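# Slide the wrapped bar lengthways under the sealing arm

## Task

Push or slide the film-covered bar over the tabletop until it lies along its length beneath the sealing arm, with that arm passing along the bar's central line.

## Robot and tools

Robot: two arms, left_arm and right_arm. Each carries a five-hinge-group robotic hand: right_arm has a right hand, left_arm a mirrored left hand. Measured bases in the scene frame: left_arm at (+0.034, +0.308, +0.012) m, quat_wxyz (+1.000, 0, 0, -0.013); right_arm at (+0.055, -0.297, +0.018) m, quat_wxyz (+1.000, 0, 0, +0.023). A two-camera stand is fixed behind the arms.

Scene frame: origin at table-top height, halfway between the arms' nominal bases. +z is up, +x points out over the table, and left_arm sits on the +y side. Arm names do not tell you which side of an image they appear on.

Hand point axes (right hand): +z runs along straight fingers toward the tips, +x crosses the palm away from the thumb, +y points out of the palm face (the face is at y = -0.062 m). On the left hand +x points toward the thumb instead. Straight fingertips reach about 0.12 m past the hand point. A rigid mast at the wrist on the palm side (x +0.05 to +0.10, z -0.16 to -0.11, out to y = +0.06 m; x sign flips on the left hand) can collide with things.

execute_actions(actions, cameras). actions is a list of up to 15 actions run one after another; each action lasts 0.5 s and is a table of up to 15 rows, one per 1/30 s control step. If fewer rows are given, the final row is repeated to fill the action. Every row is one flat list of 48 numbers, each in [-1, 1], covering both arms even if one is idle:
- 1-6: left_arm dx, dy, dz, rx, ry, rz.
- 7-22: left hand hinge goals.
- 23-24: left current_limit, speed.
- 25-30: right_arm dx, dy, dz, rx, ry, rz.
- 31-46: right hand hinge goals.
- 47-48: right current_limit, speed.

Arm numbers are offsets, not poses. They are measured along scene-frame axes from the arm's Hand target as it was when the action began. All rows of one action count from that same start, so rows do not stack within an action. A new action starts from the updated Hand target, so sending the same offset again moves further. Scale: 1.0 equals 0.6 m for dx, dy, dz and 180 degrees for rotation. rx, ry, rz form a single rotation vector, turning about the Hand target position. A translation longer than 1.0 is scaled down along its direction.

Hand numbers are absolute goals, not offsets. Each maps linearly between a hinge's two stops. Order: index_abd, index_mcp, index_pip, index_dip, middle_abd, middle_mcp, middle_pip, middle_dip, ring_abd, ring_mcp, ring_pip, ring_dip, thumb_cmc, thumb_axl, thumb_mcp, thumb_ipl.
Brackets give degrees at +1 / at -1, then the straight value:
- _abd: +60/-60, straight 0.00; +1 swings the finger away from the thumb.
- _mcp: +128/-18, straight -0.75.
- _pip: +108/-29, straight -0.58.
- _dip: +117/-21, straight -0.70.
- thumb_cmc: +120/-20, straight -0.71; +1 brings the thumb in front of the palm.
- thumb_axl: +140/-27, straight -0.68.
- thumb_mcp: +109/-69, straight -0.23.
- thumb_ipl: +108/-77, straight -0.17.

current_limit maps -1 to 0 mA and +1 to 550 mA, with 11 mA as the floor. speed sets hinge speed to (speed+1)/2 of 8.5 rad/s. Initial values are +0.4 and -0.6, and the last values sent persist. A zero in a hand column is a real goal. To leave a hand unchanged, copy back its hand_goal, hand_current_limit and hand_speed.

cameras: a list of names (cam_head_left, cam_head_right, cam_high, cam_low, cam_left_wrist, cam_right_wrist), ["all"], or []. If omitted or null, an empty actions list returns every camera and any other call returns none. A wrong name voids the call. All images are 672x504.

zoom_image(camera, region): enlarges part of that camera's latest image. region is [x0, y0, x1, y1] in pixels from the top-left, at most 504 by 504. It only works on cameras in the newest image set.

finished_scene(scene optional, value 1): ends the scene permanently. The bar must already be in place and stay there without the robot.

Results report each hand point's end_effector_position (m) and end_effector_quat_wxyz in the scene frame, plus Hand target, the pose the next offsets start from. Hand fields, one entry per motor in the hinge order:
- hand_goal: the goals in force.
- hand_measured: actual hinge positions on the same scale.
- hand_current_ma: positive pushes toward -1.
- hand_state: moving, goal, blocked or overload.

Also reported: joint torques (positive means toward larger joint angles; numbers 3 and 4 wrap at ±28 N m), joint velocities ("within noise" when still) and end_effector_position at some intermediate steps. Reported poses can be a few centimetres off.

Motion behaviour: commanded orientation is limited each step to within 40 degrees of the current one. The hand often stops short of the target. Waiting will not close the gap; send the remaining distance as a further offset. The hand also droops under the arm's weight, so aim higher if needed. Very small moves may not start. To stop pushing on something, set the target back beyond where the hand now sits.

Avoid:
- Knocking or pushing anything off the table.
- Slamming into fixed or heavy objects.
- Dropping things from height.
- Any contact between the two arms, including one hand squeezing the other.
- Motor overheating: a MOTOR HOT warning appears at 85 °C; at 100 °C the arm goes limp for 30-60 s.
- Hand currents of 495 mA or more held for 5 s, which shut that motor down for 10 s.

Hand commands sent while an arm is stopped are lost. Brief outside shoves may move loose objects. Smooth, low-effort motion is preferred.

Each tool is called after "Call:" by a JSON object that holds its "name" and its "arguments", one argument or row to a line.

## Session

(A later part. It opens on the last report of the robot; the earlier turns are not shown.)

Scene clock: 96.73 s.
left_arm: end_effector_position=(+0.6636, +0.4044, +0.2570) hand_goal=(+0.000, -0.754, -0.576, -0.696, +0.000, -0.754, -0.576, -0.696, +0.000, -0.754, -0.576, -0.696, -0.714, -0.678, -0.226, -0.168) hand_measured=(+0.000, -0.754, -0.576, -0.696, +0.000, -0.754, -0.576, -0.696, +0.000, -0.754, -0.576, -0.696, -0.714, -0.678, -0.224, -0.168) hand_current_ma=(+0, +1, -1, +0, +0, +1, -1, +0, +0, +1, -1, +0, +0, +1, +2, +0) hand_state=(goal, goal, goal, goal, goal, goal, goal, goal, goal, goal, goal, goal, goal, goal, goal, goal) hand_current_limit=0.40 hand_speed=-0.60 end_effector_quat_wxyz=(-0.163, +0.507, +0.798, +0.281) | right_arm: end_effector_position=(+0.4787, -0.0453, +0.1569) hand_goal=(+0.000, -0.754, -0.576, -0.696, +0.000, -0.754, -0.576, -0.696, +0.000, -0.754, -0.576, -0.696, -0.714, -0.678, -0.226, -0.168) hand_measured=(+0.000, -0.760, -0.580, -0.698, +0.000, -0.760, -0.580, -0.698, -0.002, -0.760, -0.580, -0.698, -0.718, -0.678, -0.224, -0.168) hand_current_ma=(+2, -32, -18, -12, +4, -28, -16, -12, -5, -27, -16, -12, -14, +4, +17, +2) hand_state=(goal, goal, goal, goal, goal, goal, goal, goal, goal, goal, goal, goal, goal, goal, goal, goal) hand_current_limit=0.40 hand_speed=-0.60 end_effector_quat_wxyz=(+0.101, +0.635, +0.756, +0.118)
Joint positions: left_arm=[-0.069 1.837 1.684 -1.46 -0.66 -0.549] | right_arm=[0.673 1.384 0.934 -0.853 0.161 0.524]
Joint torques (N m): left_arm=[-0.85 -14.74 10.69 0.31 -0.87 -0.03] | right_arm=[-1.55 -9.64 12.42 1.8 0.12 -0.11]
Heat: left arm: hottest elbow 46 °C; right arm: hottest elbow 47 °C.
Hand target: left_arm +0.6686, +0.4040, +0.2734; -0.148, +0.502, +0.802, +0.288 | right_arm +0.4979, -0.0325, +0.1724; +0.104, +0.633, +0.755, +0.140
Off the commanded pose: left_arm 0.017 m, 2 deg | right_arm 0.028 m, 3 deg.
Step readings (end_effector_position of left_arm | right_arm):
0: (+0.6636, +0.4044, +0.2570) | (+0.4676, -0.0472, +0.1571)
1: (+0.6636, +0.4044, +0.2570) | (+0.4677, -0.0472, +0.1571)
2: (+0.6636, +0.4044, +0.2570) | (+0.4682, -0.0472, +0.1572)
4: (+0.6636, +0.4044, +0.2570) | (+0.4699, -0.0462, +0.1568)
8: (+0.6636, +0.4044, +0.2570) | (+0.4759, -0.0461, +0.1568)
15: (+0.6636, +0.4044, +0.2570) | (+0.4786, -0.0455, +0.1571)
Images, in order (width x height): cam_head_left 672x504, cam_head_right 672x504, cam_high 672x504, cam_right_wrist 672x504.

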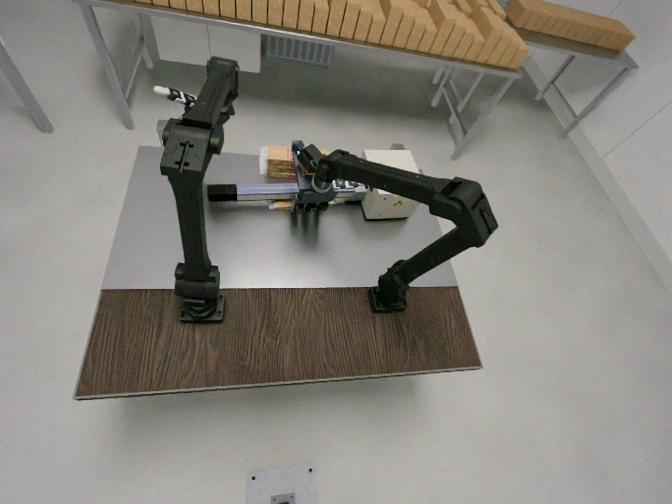

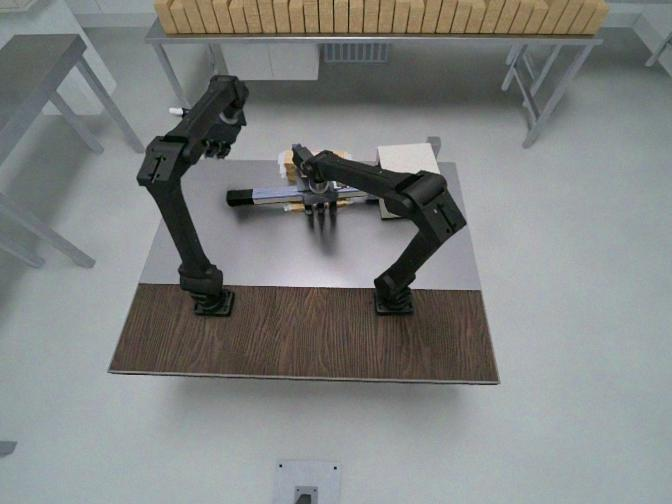

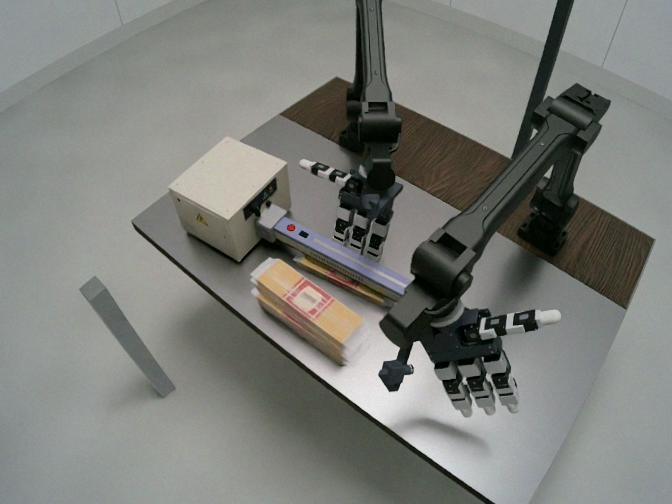

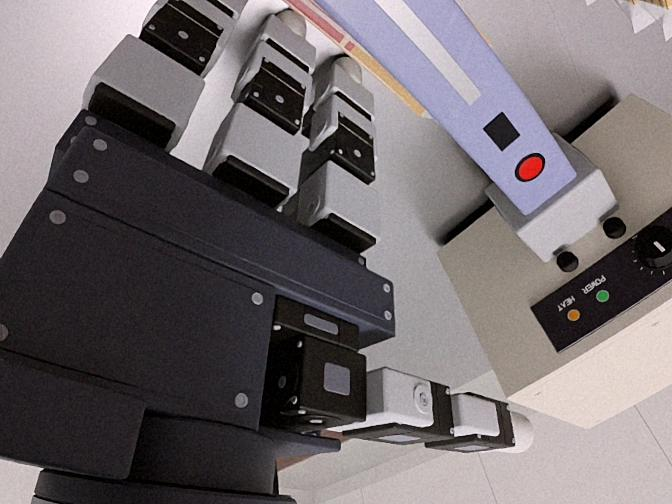

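Call:
{"name": "execute_actions", "arguments": {
  "actions": [
    [[0,0,0,0,0,0,0,-0.754,-0.576,-0.696,0,-0.754,-0.576,-0.696,0,-0.754,-0.576,-0.696,-0.714,-0.678,-0.226,-0.168,0.4,-0.6,0.0085,0.001,0,0,0,0,0,-0.754,-0.576,-0.696,0,-0.754,-0.576,-0.696,0,-0.754,-0.576,-0.696,-0.714,-0.678,-0.226,-0.168,0.4,-0.6]],
    [[0,0,0,0,0,0,0,-0.754,-0.576,-0.696,0,-0.754,-0.576,-0.696,0,-0.754,-0.576,-0.696,-0.714,-0.678,-0.226,-0.168,0.4,-0.6,-0.07,0,0,0,0,0,0,-0.754,-0.576,-0.696,0,-0.754,-0.576,-0.696,0,-0.754,-0.576,-0.696,-0.714,-0.678,-0.226,-0.168,0.4,-0.6]],
    [[0,0,0,0,0,0,0,-0.754,-0.576,-0.696,0,-0.754,-0.576,-0.696,0,-0.754,-0.576,-0.696,-0.714,-0.678,-0.226,-0.168,0.4,-0.6,-0.13,-0.06,0.03,0,0,0,0,-0.754,-0.576,-0.696,0,-0.754,-0.576,-0.696,0,-0.754,-0.576,-0.696,-0.714,-0.678,-0.226,-0.168,0.4,-0.6]]
  ],
  "cameras": ["cam_high","cam_head_left","cam_head_right","cam_low","cam_right_wrist"]
}}

Call:
{"name": "zoom_image", "arguments": {
  "camera": "cam_high",
  "region": [280, 210, 420, 320]
}}

Call:
{"name": "zoom_image", "arguments": {
  "camera": "cam_head_right",
  "region": [270, 170, 370, 230]
}}

Call:
{"name": "zoom_image", "arguments": {
  "camera": "cam_head_left",
  "region": [250, 170, 350, 230]
}}

Scene clock: 105.10 s.
left_arm: end_effector_position=(+0.6636, +0.4044, +0.2570) hand_goal=(+0.000, -0.754, -0.576, -0.696, +0.000, -0.754, -0.576, -0.696, +0.000, -0.754, -0.576, -0.696, -0.714, -0.678, -0.226, -0.168) hand_measured=(+0.000, -0.754, -0.576, -0.696, +0.000, -0.754, -0.576, -0.696, +0.000, -0.754, -0.576, -0.696, -0.714, -0.678, -0.224, -0.168) hand_current_ma=(+0, +1, -1, +0, +0, +1, -1, +0, +0, +1, -1, +0, +0, +1, +2, +0) hand_state=(goal, goal, goal, goal, goal, goal, goal, goal, goal, goal, goal, goal, goal, goal, goal, goal) hand_current_limit=0.40 hand_speed=-0.60 end_effector_quat_wxyz=(-0.163, +0.507, +0.798, +0.281) | right_arm: end_effector_position=(+0.3870, -0.0669, +0.1931) hand_goal=(+0.000, -0.754, -0.576, -0.696, +0.000, -0.754, -0.576, -0.696, +0.000, -0.754, -0.576, -0.696, -0.714, -0.678, -0.226, -0.168) hand_measured=(+0.000, -0.756, -0.578, -0.698, +0.000, -0.756, -0.578, -0.698, -0.002, -0.756, -0.578, -0.698, -0.716, -0.678, -0.224, -0.168) hand_current_ma=(+2, -8, -11, -11, +4, -7, -11, -11, -5, -8, -11, -11, -10, +4, +17, +2) hand_state=(goal, goal, goal, goal, goal, goal, goal, goal, goal, goal, goal, goal, goal, goal, goal, goal) hand_current_limit=0.40 hand_speed=-0.60 end_effector_quat_wxyz=(+0.104, +0.631, +0.755, +0.146)
Joint positions: left_arm=[-0.069 1.837 1.684 -1.46 -0.66 -0.549] | right_arm=[0.821 1.096 0.777 -0.953 0.205 0.658]
Joint torques (N m): left_arm=[-0.67 -14.62 10.7 0.24 -0.88 -0.03] | right_arm=[-0.38 -6.42 9.24 0.68 0.34 0.1]
Heat: left arm: hottest elbow 47 °C; right arm: hottest elbow 47 °C.
Hand target: left_arm +0.6686, +0.4040, +0.2734; -0.148, +0.502, +0.802, +0.288 | right_arm +0.3830, -0.0681, +0.1904; +0.104, +0.633, +0.755, +0.140
Off the commanded pose: left_arm 0.017 m, 2 deg | right_arm 0.005 m, 1 deg.
Step readings (end_effector_position of left_arm | right_arm):
0: (+0.6636, +0.4044, +0.2570) | (+0.4787, -0.0453, +0.1569)
1: (+0.6636, +0.4044, +0.2570) | (+0.4787, -0.0453, +0.1569)
2: (+0.6636, +0.4044, +0.2570) | (+0.4788, -0.0452, +0.1569)
4: (+0.6636, +0.4044, +0.2570) | (+0.4796, -0.0450, +0.1568)
8: (+0.6636, +0.4044, +0.2570) | (+0.4823, -0.0443, +0.1569)
15: (+0.6636, +0.4044, +0.2570) | (+0.4831, -0.0441, +0.1569)
16: (+0.6636, +0.4044, +0.2570) | (+0.4831, -0.0441, +0.1569)
17: (+0.6636, +0.4044, +0.2570) | (+0.4828, -0.0437, +0.1570)
19: (+0.6636, +0.4044, +0.2570) | (+0.4810, -0.0420, +0.1589)
23: (+0.6636, +0.4044, +0.2570) | (+0.4700, -0.0342, +0.1673)
30: (+0.6636, +0.4044, +0.2570) | (+0.4635, -0.0299, +0.1757)
31: (+0.6636, +0.4044, +0.2570) | (+0.4628, -0.0306, +0.1746)
32: (+0.6636, +0.4044, +0.2570) | (+0.4599, -0.0324, +0.1740)
34: (+0.6636, +0.4044, +0.2570) | (+0.4456, -0.0424, +0.1722)
38: (+0.6636, +0.4044, +0.2570) | (+0.4063, -0.0612, +0.1756)
45: (+0.6636, +0.4044, +0.2570) | (+0.3888, -0.0645, +0.1943)
Images, in order (width x height): cam_head_left 672x504, cam_head_right 672x504, cam_high 672x504, cam_low 672x504, cam_right_wrist 672x504.

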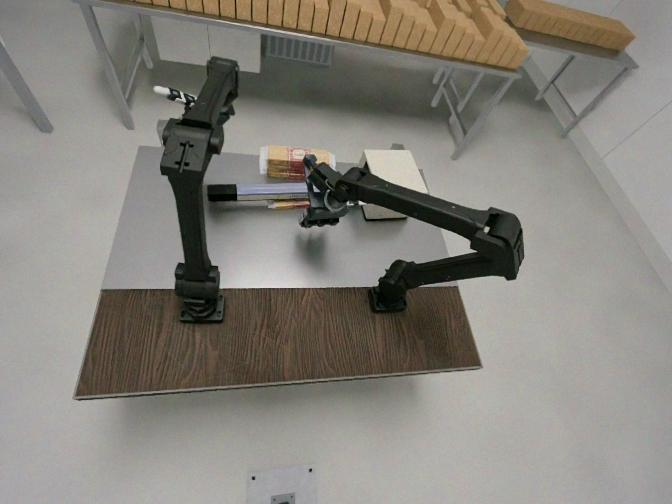

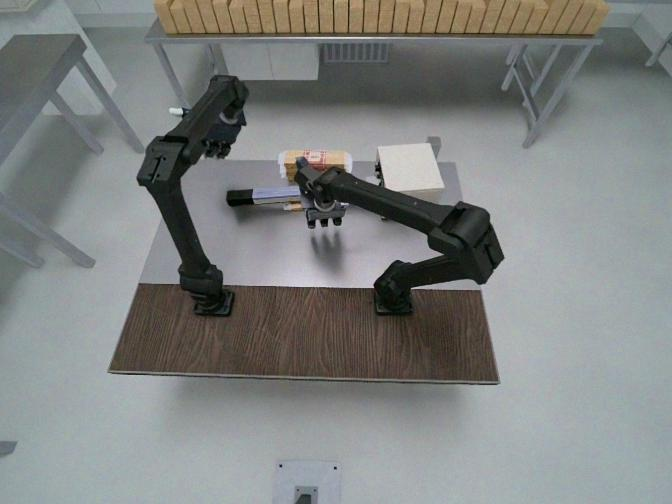

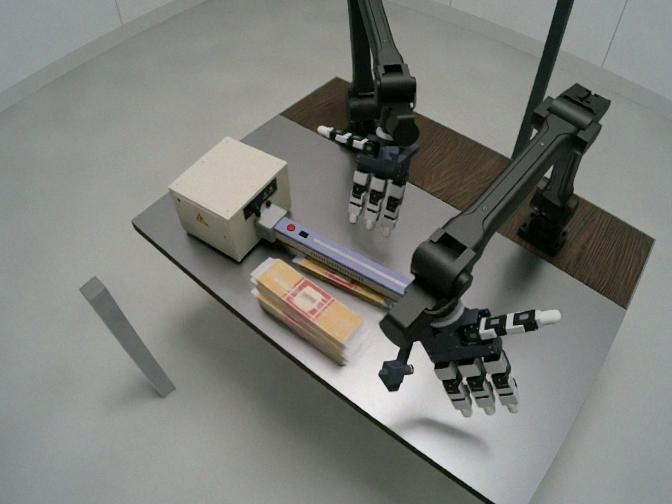

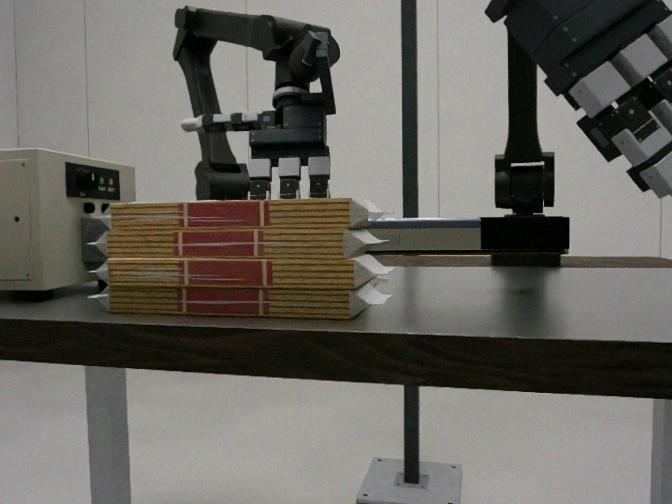

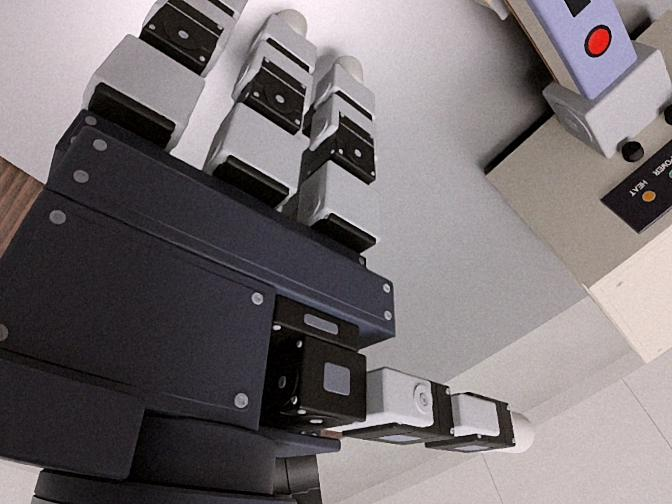

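Scaled by 3.600 from the camera's 672x504 image, which has a finer 960x720 frame.

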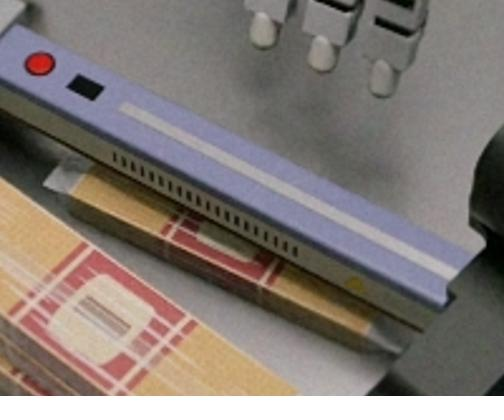

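Scaled by 5.040 from the camera's 672x504 image, which has a finer 960x720 frame.

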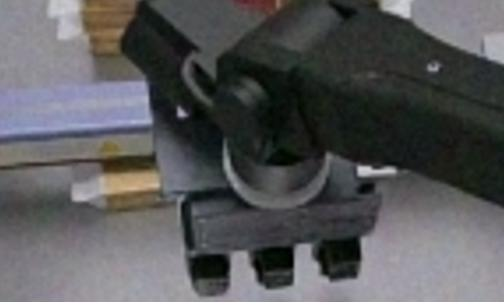

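Scaled by 5.040 from the camera's 672x504 image, which has a finer 960x720 frame.

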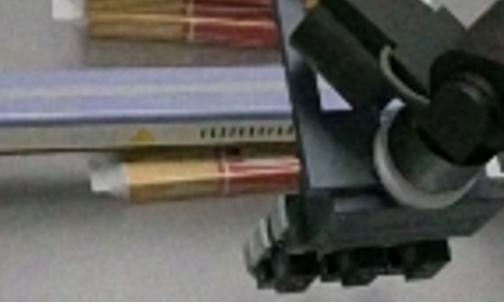

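Call:
{"name": "zoom_image", "arguments": {
  "camera": "cam_high",
  "region": [292, 235, 342, 285]
}}

Call:
{"name": "zoom_image", "arguments": {
  "camera": "cam_high",
  "region": [340, 255, 400, 315]
}}

Call:
{"name": "zoom_image", "arguments": {
  "camera": "cam_head_right",
  "region": [280, 190, 320, 220]
}}

Call:
{"name": "zoom_image", "arguments": {
  "camera": "cam_head_right",
  "region": [325, 180, 365, 220]
}}

Call:
{"name": "zoom_image", "arguments": {
  "camera": "cam_head_left",
  "region": [255, 180, 325, 220]
}}

Scaled by 10.080 from the camera's 672x504 image, which has a finer 960x720 frame.

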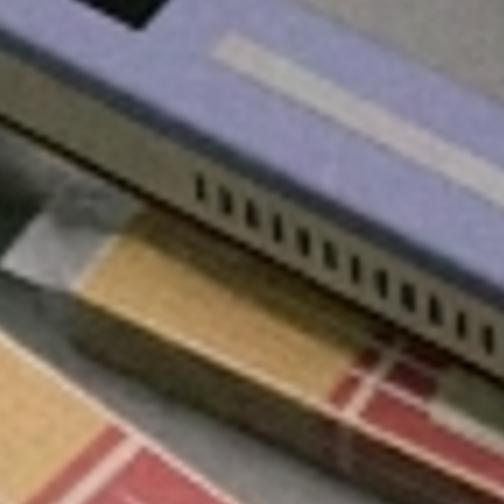

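Scaled by 8.400 from the camera's 672x504 image, which has a finer 960x720 frame.

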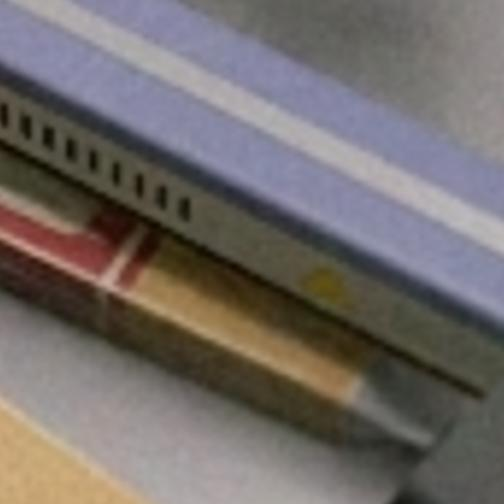

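Scaled by 12.600 from the camera's 672x504 image, which has a finer 960x720 frame.

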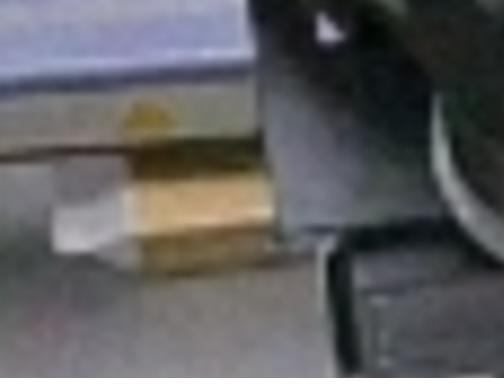

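Scaled by 12.600 from the camera's 672x504 image, which has a finer 960x720 frame.

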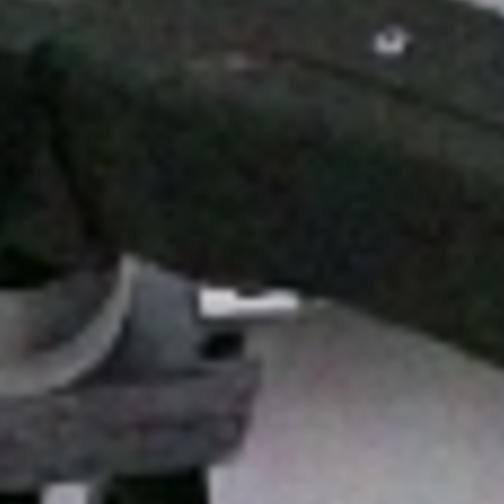

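Scaled by 7.200 from the camera's 672x504 image, which has a finer 960x720 frame.

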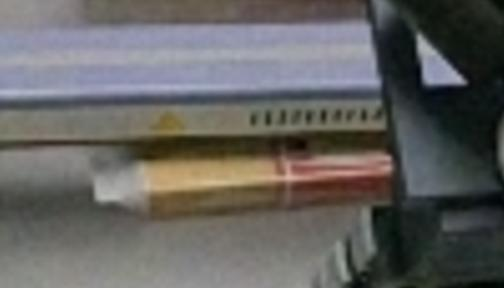

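Call:
{"name": "zoom_image", "arguments": {
  "camera": "cam_head_left",
  "region": [265, 185, 315, 220]
}}

Call:
{"name": "zoom_image", "arguments": {
  "camera": "cam_head_right",
  "region": [275, 180, 310, 215]
}}

Scaled by 10.080 from the camera's 672x504 image, which has a finer 960x720 frame.

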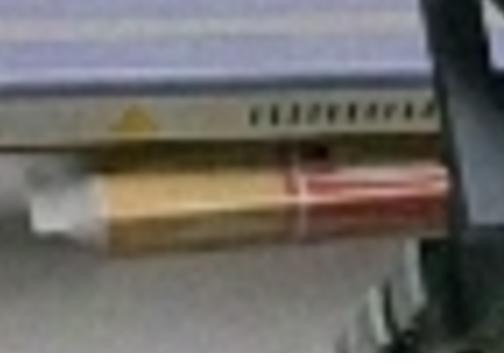

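Scaled by 14.400 from the camera's 672x504 image, which has a finer 960x720 frame.

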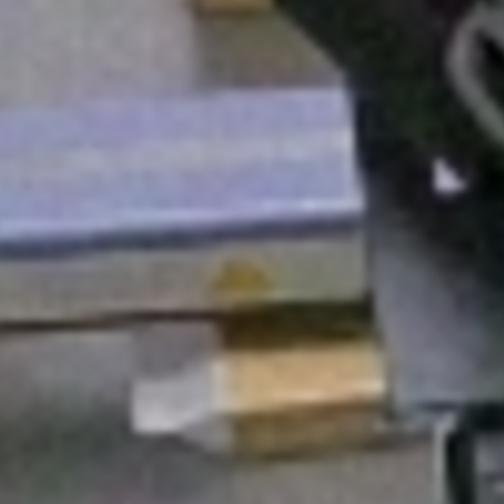

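Call:
{"name": "execute_actions", "arguments": {
  "actions": [
    [[0,0,0,0,0,0,0,-0.754,-0.576,-0.696,0,-0.754,-0.576,-0.696,0,-0.754,-0.576,-0.696,-0.714,-0.678,-0.226,-0.168,0.4,-0.6,-0.17,-0.04,0.05,0,0,0,0,-0.754,-0.576,-0.696,0,-0.754,-0.576,-0.696,0,-0.754,-0.576,-0.696,-0.714,-0.678,-0.226,-0.168,0.4,-0.6]]
  ],
  "cameras": ["cam_high","cam_head_left","cam_head_right"]
}}

Call:
{"name": "zoom_image", "arguments": {
  "camera": "cam_head_right",
  "region": [270, 170, 370, 230]
}}

Call:
{"name": "zoom_image", "arguments": {
  "camera": "cam_head_left",
  "region": [250, 170, 350, 230]
}}

Call:
{"name": "zoom_image", "arguments": {
  "camera": "cam_high",
  "region": [285, 220, 405, 310]
}}

Scene clock: 110.90 s.
left_arm: end_effector_position=(+0.6636, +0.4044, +0.2570) hand_goal=(+0.000, -0.754, -0.576, -0.696, +0.000, -0.754, -0.576, -0.696, +0.000, -0.754, -0.576, -0.696, -0.714, -0.678, -0.226, -0.168) hand_measured=(+0.000, -0.754, -0.576, -0.696, +0.000, -0.754, -0.576, -0.696, +0.000, -0.754, -0.576, -0.696, -0.714, -0.678, -0.224, -0.168) hand_current_ma=(+0, +1, -1, +0, +0, +1, -1, +0, +0, +1, -1, +0, +0, +1, +2, +0) hand_state=(goal, goal, goal, goal, goal, goal, goal, goal, goal, goal, goal, goal, goal, goal, goal, goal) hand_current_limit=0.40 hand_speed=-0.60 end_effector_quat_wxyz=(-0.163, +0.507, +0.798, +0.281) | right_arm: end_effector_position=(+0.2827, -0.0931, +0.2163) hand_goal=(+0.000, -0.754, -0.576, -0.696, +0.000, -0.754, -0.576, -0.696, +0.000, -0.754, -0.576, -0.696, -0.714, -0.678, -0.226, -0.168) hand_measured=(+0.000, -0.756, -0.578, -0.698, +0.000, -0.756, -0.578, -0.698, -0.002, -0.756, -0.578, -0.698, -0.716, -0.678, -0.222, -0.168) hand_current_ma=(+2, -7, -10, -11, +4, -6, -10, -11, -5, -8, -10, -11, -10, +4, +18, +2) hand_state=(goal, goal, goal, goal, goal, goal, goal, goal, goal, goal, goal, goal, goal, goal, goal, goal) hand_current_limit=0.40 hand_speed=-0.60 end_effector_quat_wxyz=(+0.103, +0.630, +0.757, +0.140)
Joint positions: left_arm=[-0.069 1.837 1.684 -1.46 -0.66 -0.549] | right_arm=[1.112 0.848 0.704 -1.209 0.276 0.944]
Joint torques (N m): left_arm=[-0.67 -14.62 10.69 0.24 -0.87 -0.03] | right_arm=[-0.73 -3.55 10.36 0.28 0.45 0.1]
Heat: left arm: hottest elbow 47 °C; right arm: hottest elbow 46 °C.
Hand target: left_arm +0.6686, +0.4040, +0.2734; -0.148, +0.502, +0.802, +0.288 | right_arm +0.2810, -0.0920, +0.2204; +0.104, +0.633, +0.755, +0.140
Off the commanded pose: left_arm 0.017 m, 2 deg | right_arm 0.005 m, 0 deg.
Step readings (end_effector_position of left_arm | right_arm):
0: (+0.6636, +0.4044, +0.2570) | (+0.3870, -0.0670, +0.1931)
1: (+0.6636, +0.4044, +0.2570) | (+0.3865, -0.0673, +0.1929)
2: (+0.6636, +0.4044, +0.2570) | (+0.3831, -0.0695, +0.1934)
4: (+0.6636, +0.4044, +0.2570) | (+0.3658, -0.0738, +0.1944)
8: (+0.6636, +0.4044, +0.2570) | (+0.3182, -0.0798, +0.2046)
15: (+0.6636, +0.4044, +0.2570) | (+0.2884, -0.0871, +0.2182)
Images, in order (width x height): cam_head_left 672x504, cam_head_right 672x504, cam_high 672x504.

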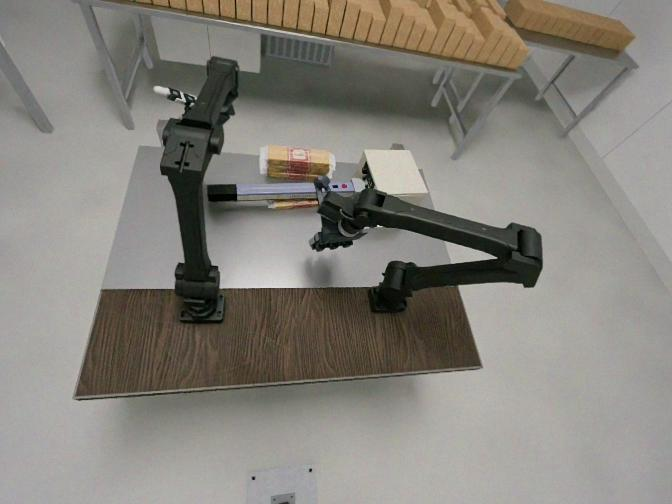

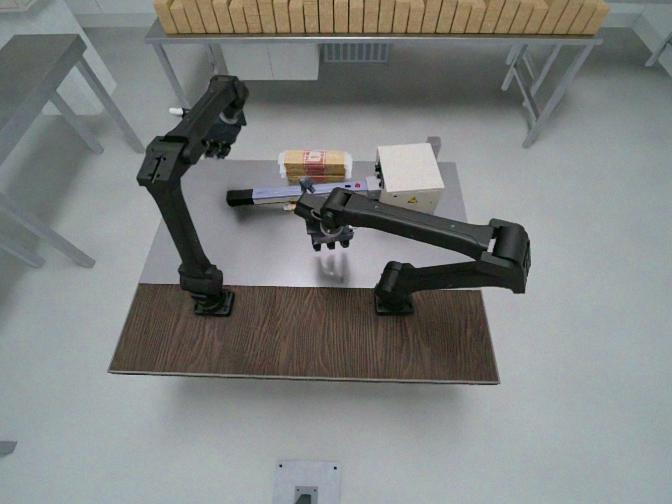

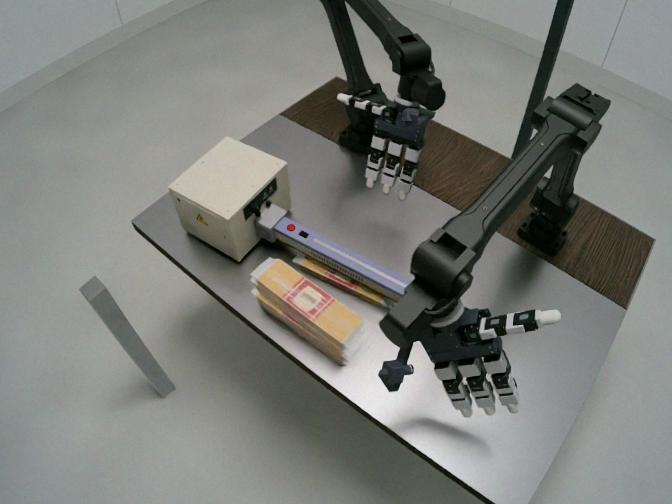

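Scaled by 5.040 from the camera's 672x504 image, which has a finer 960x720 frame.

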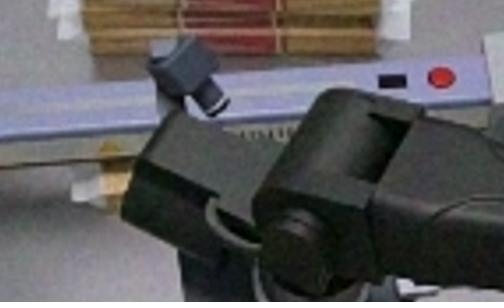

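Scaled by 5.040 from the camera's 672x504 image, which has a finer 960x720 frame.

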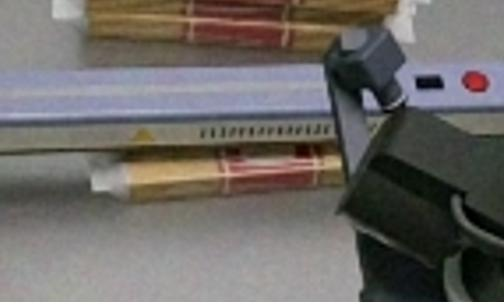

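Scaled by 4.200 from the camera's 672x504 image, which has a finer 960x720 frame.

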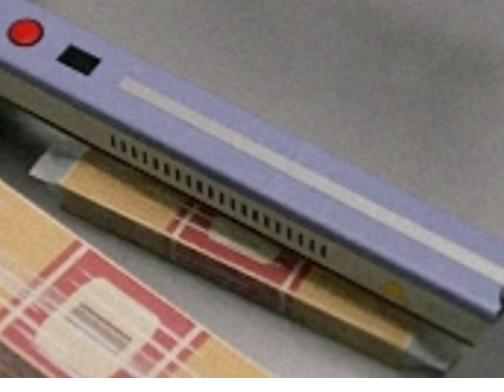

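Call:
{"name": "finished_scene", "arguments": {

}}

The scene is finished: the task was done.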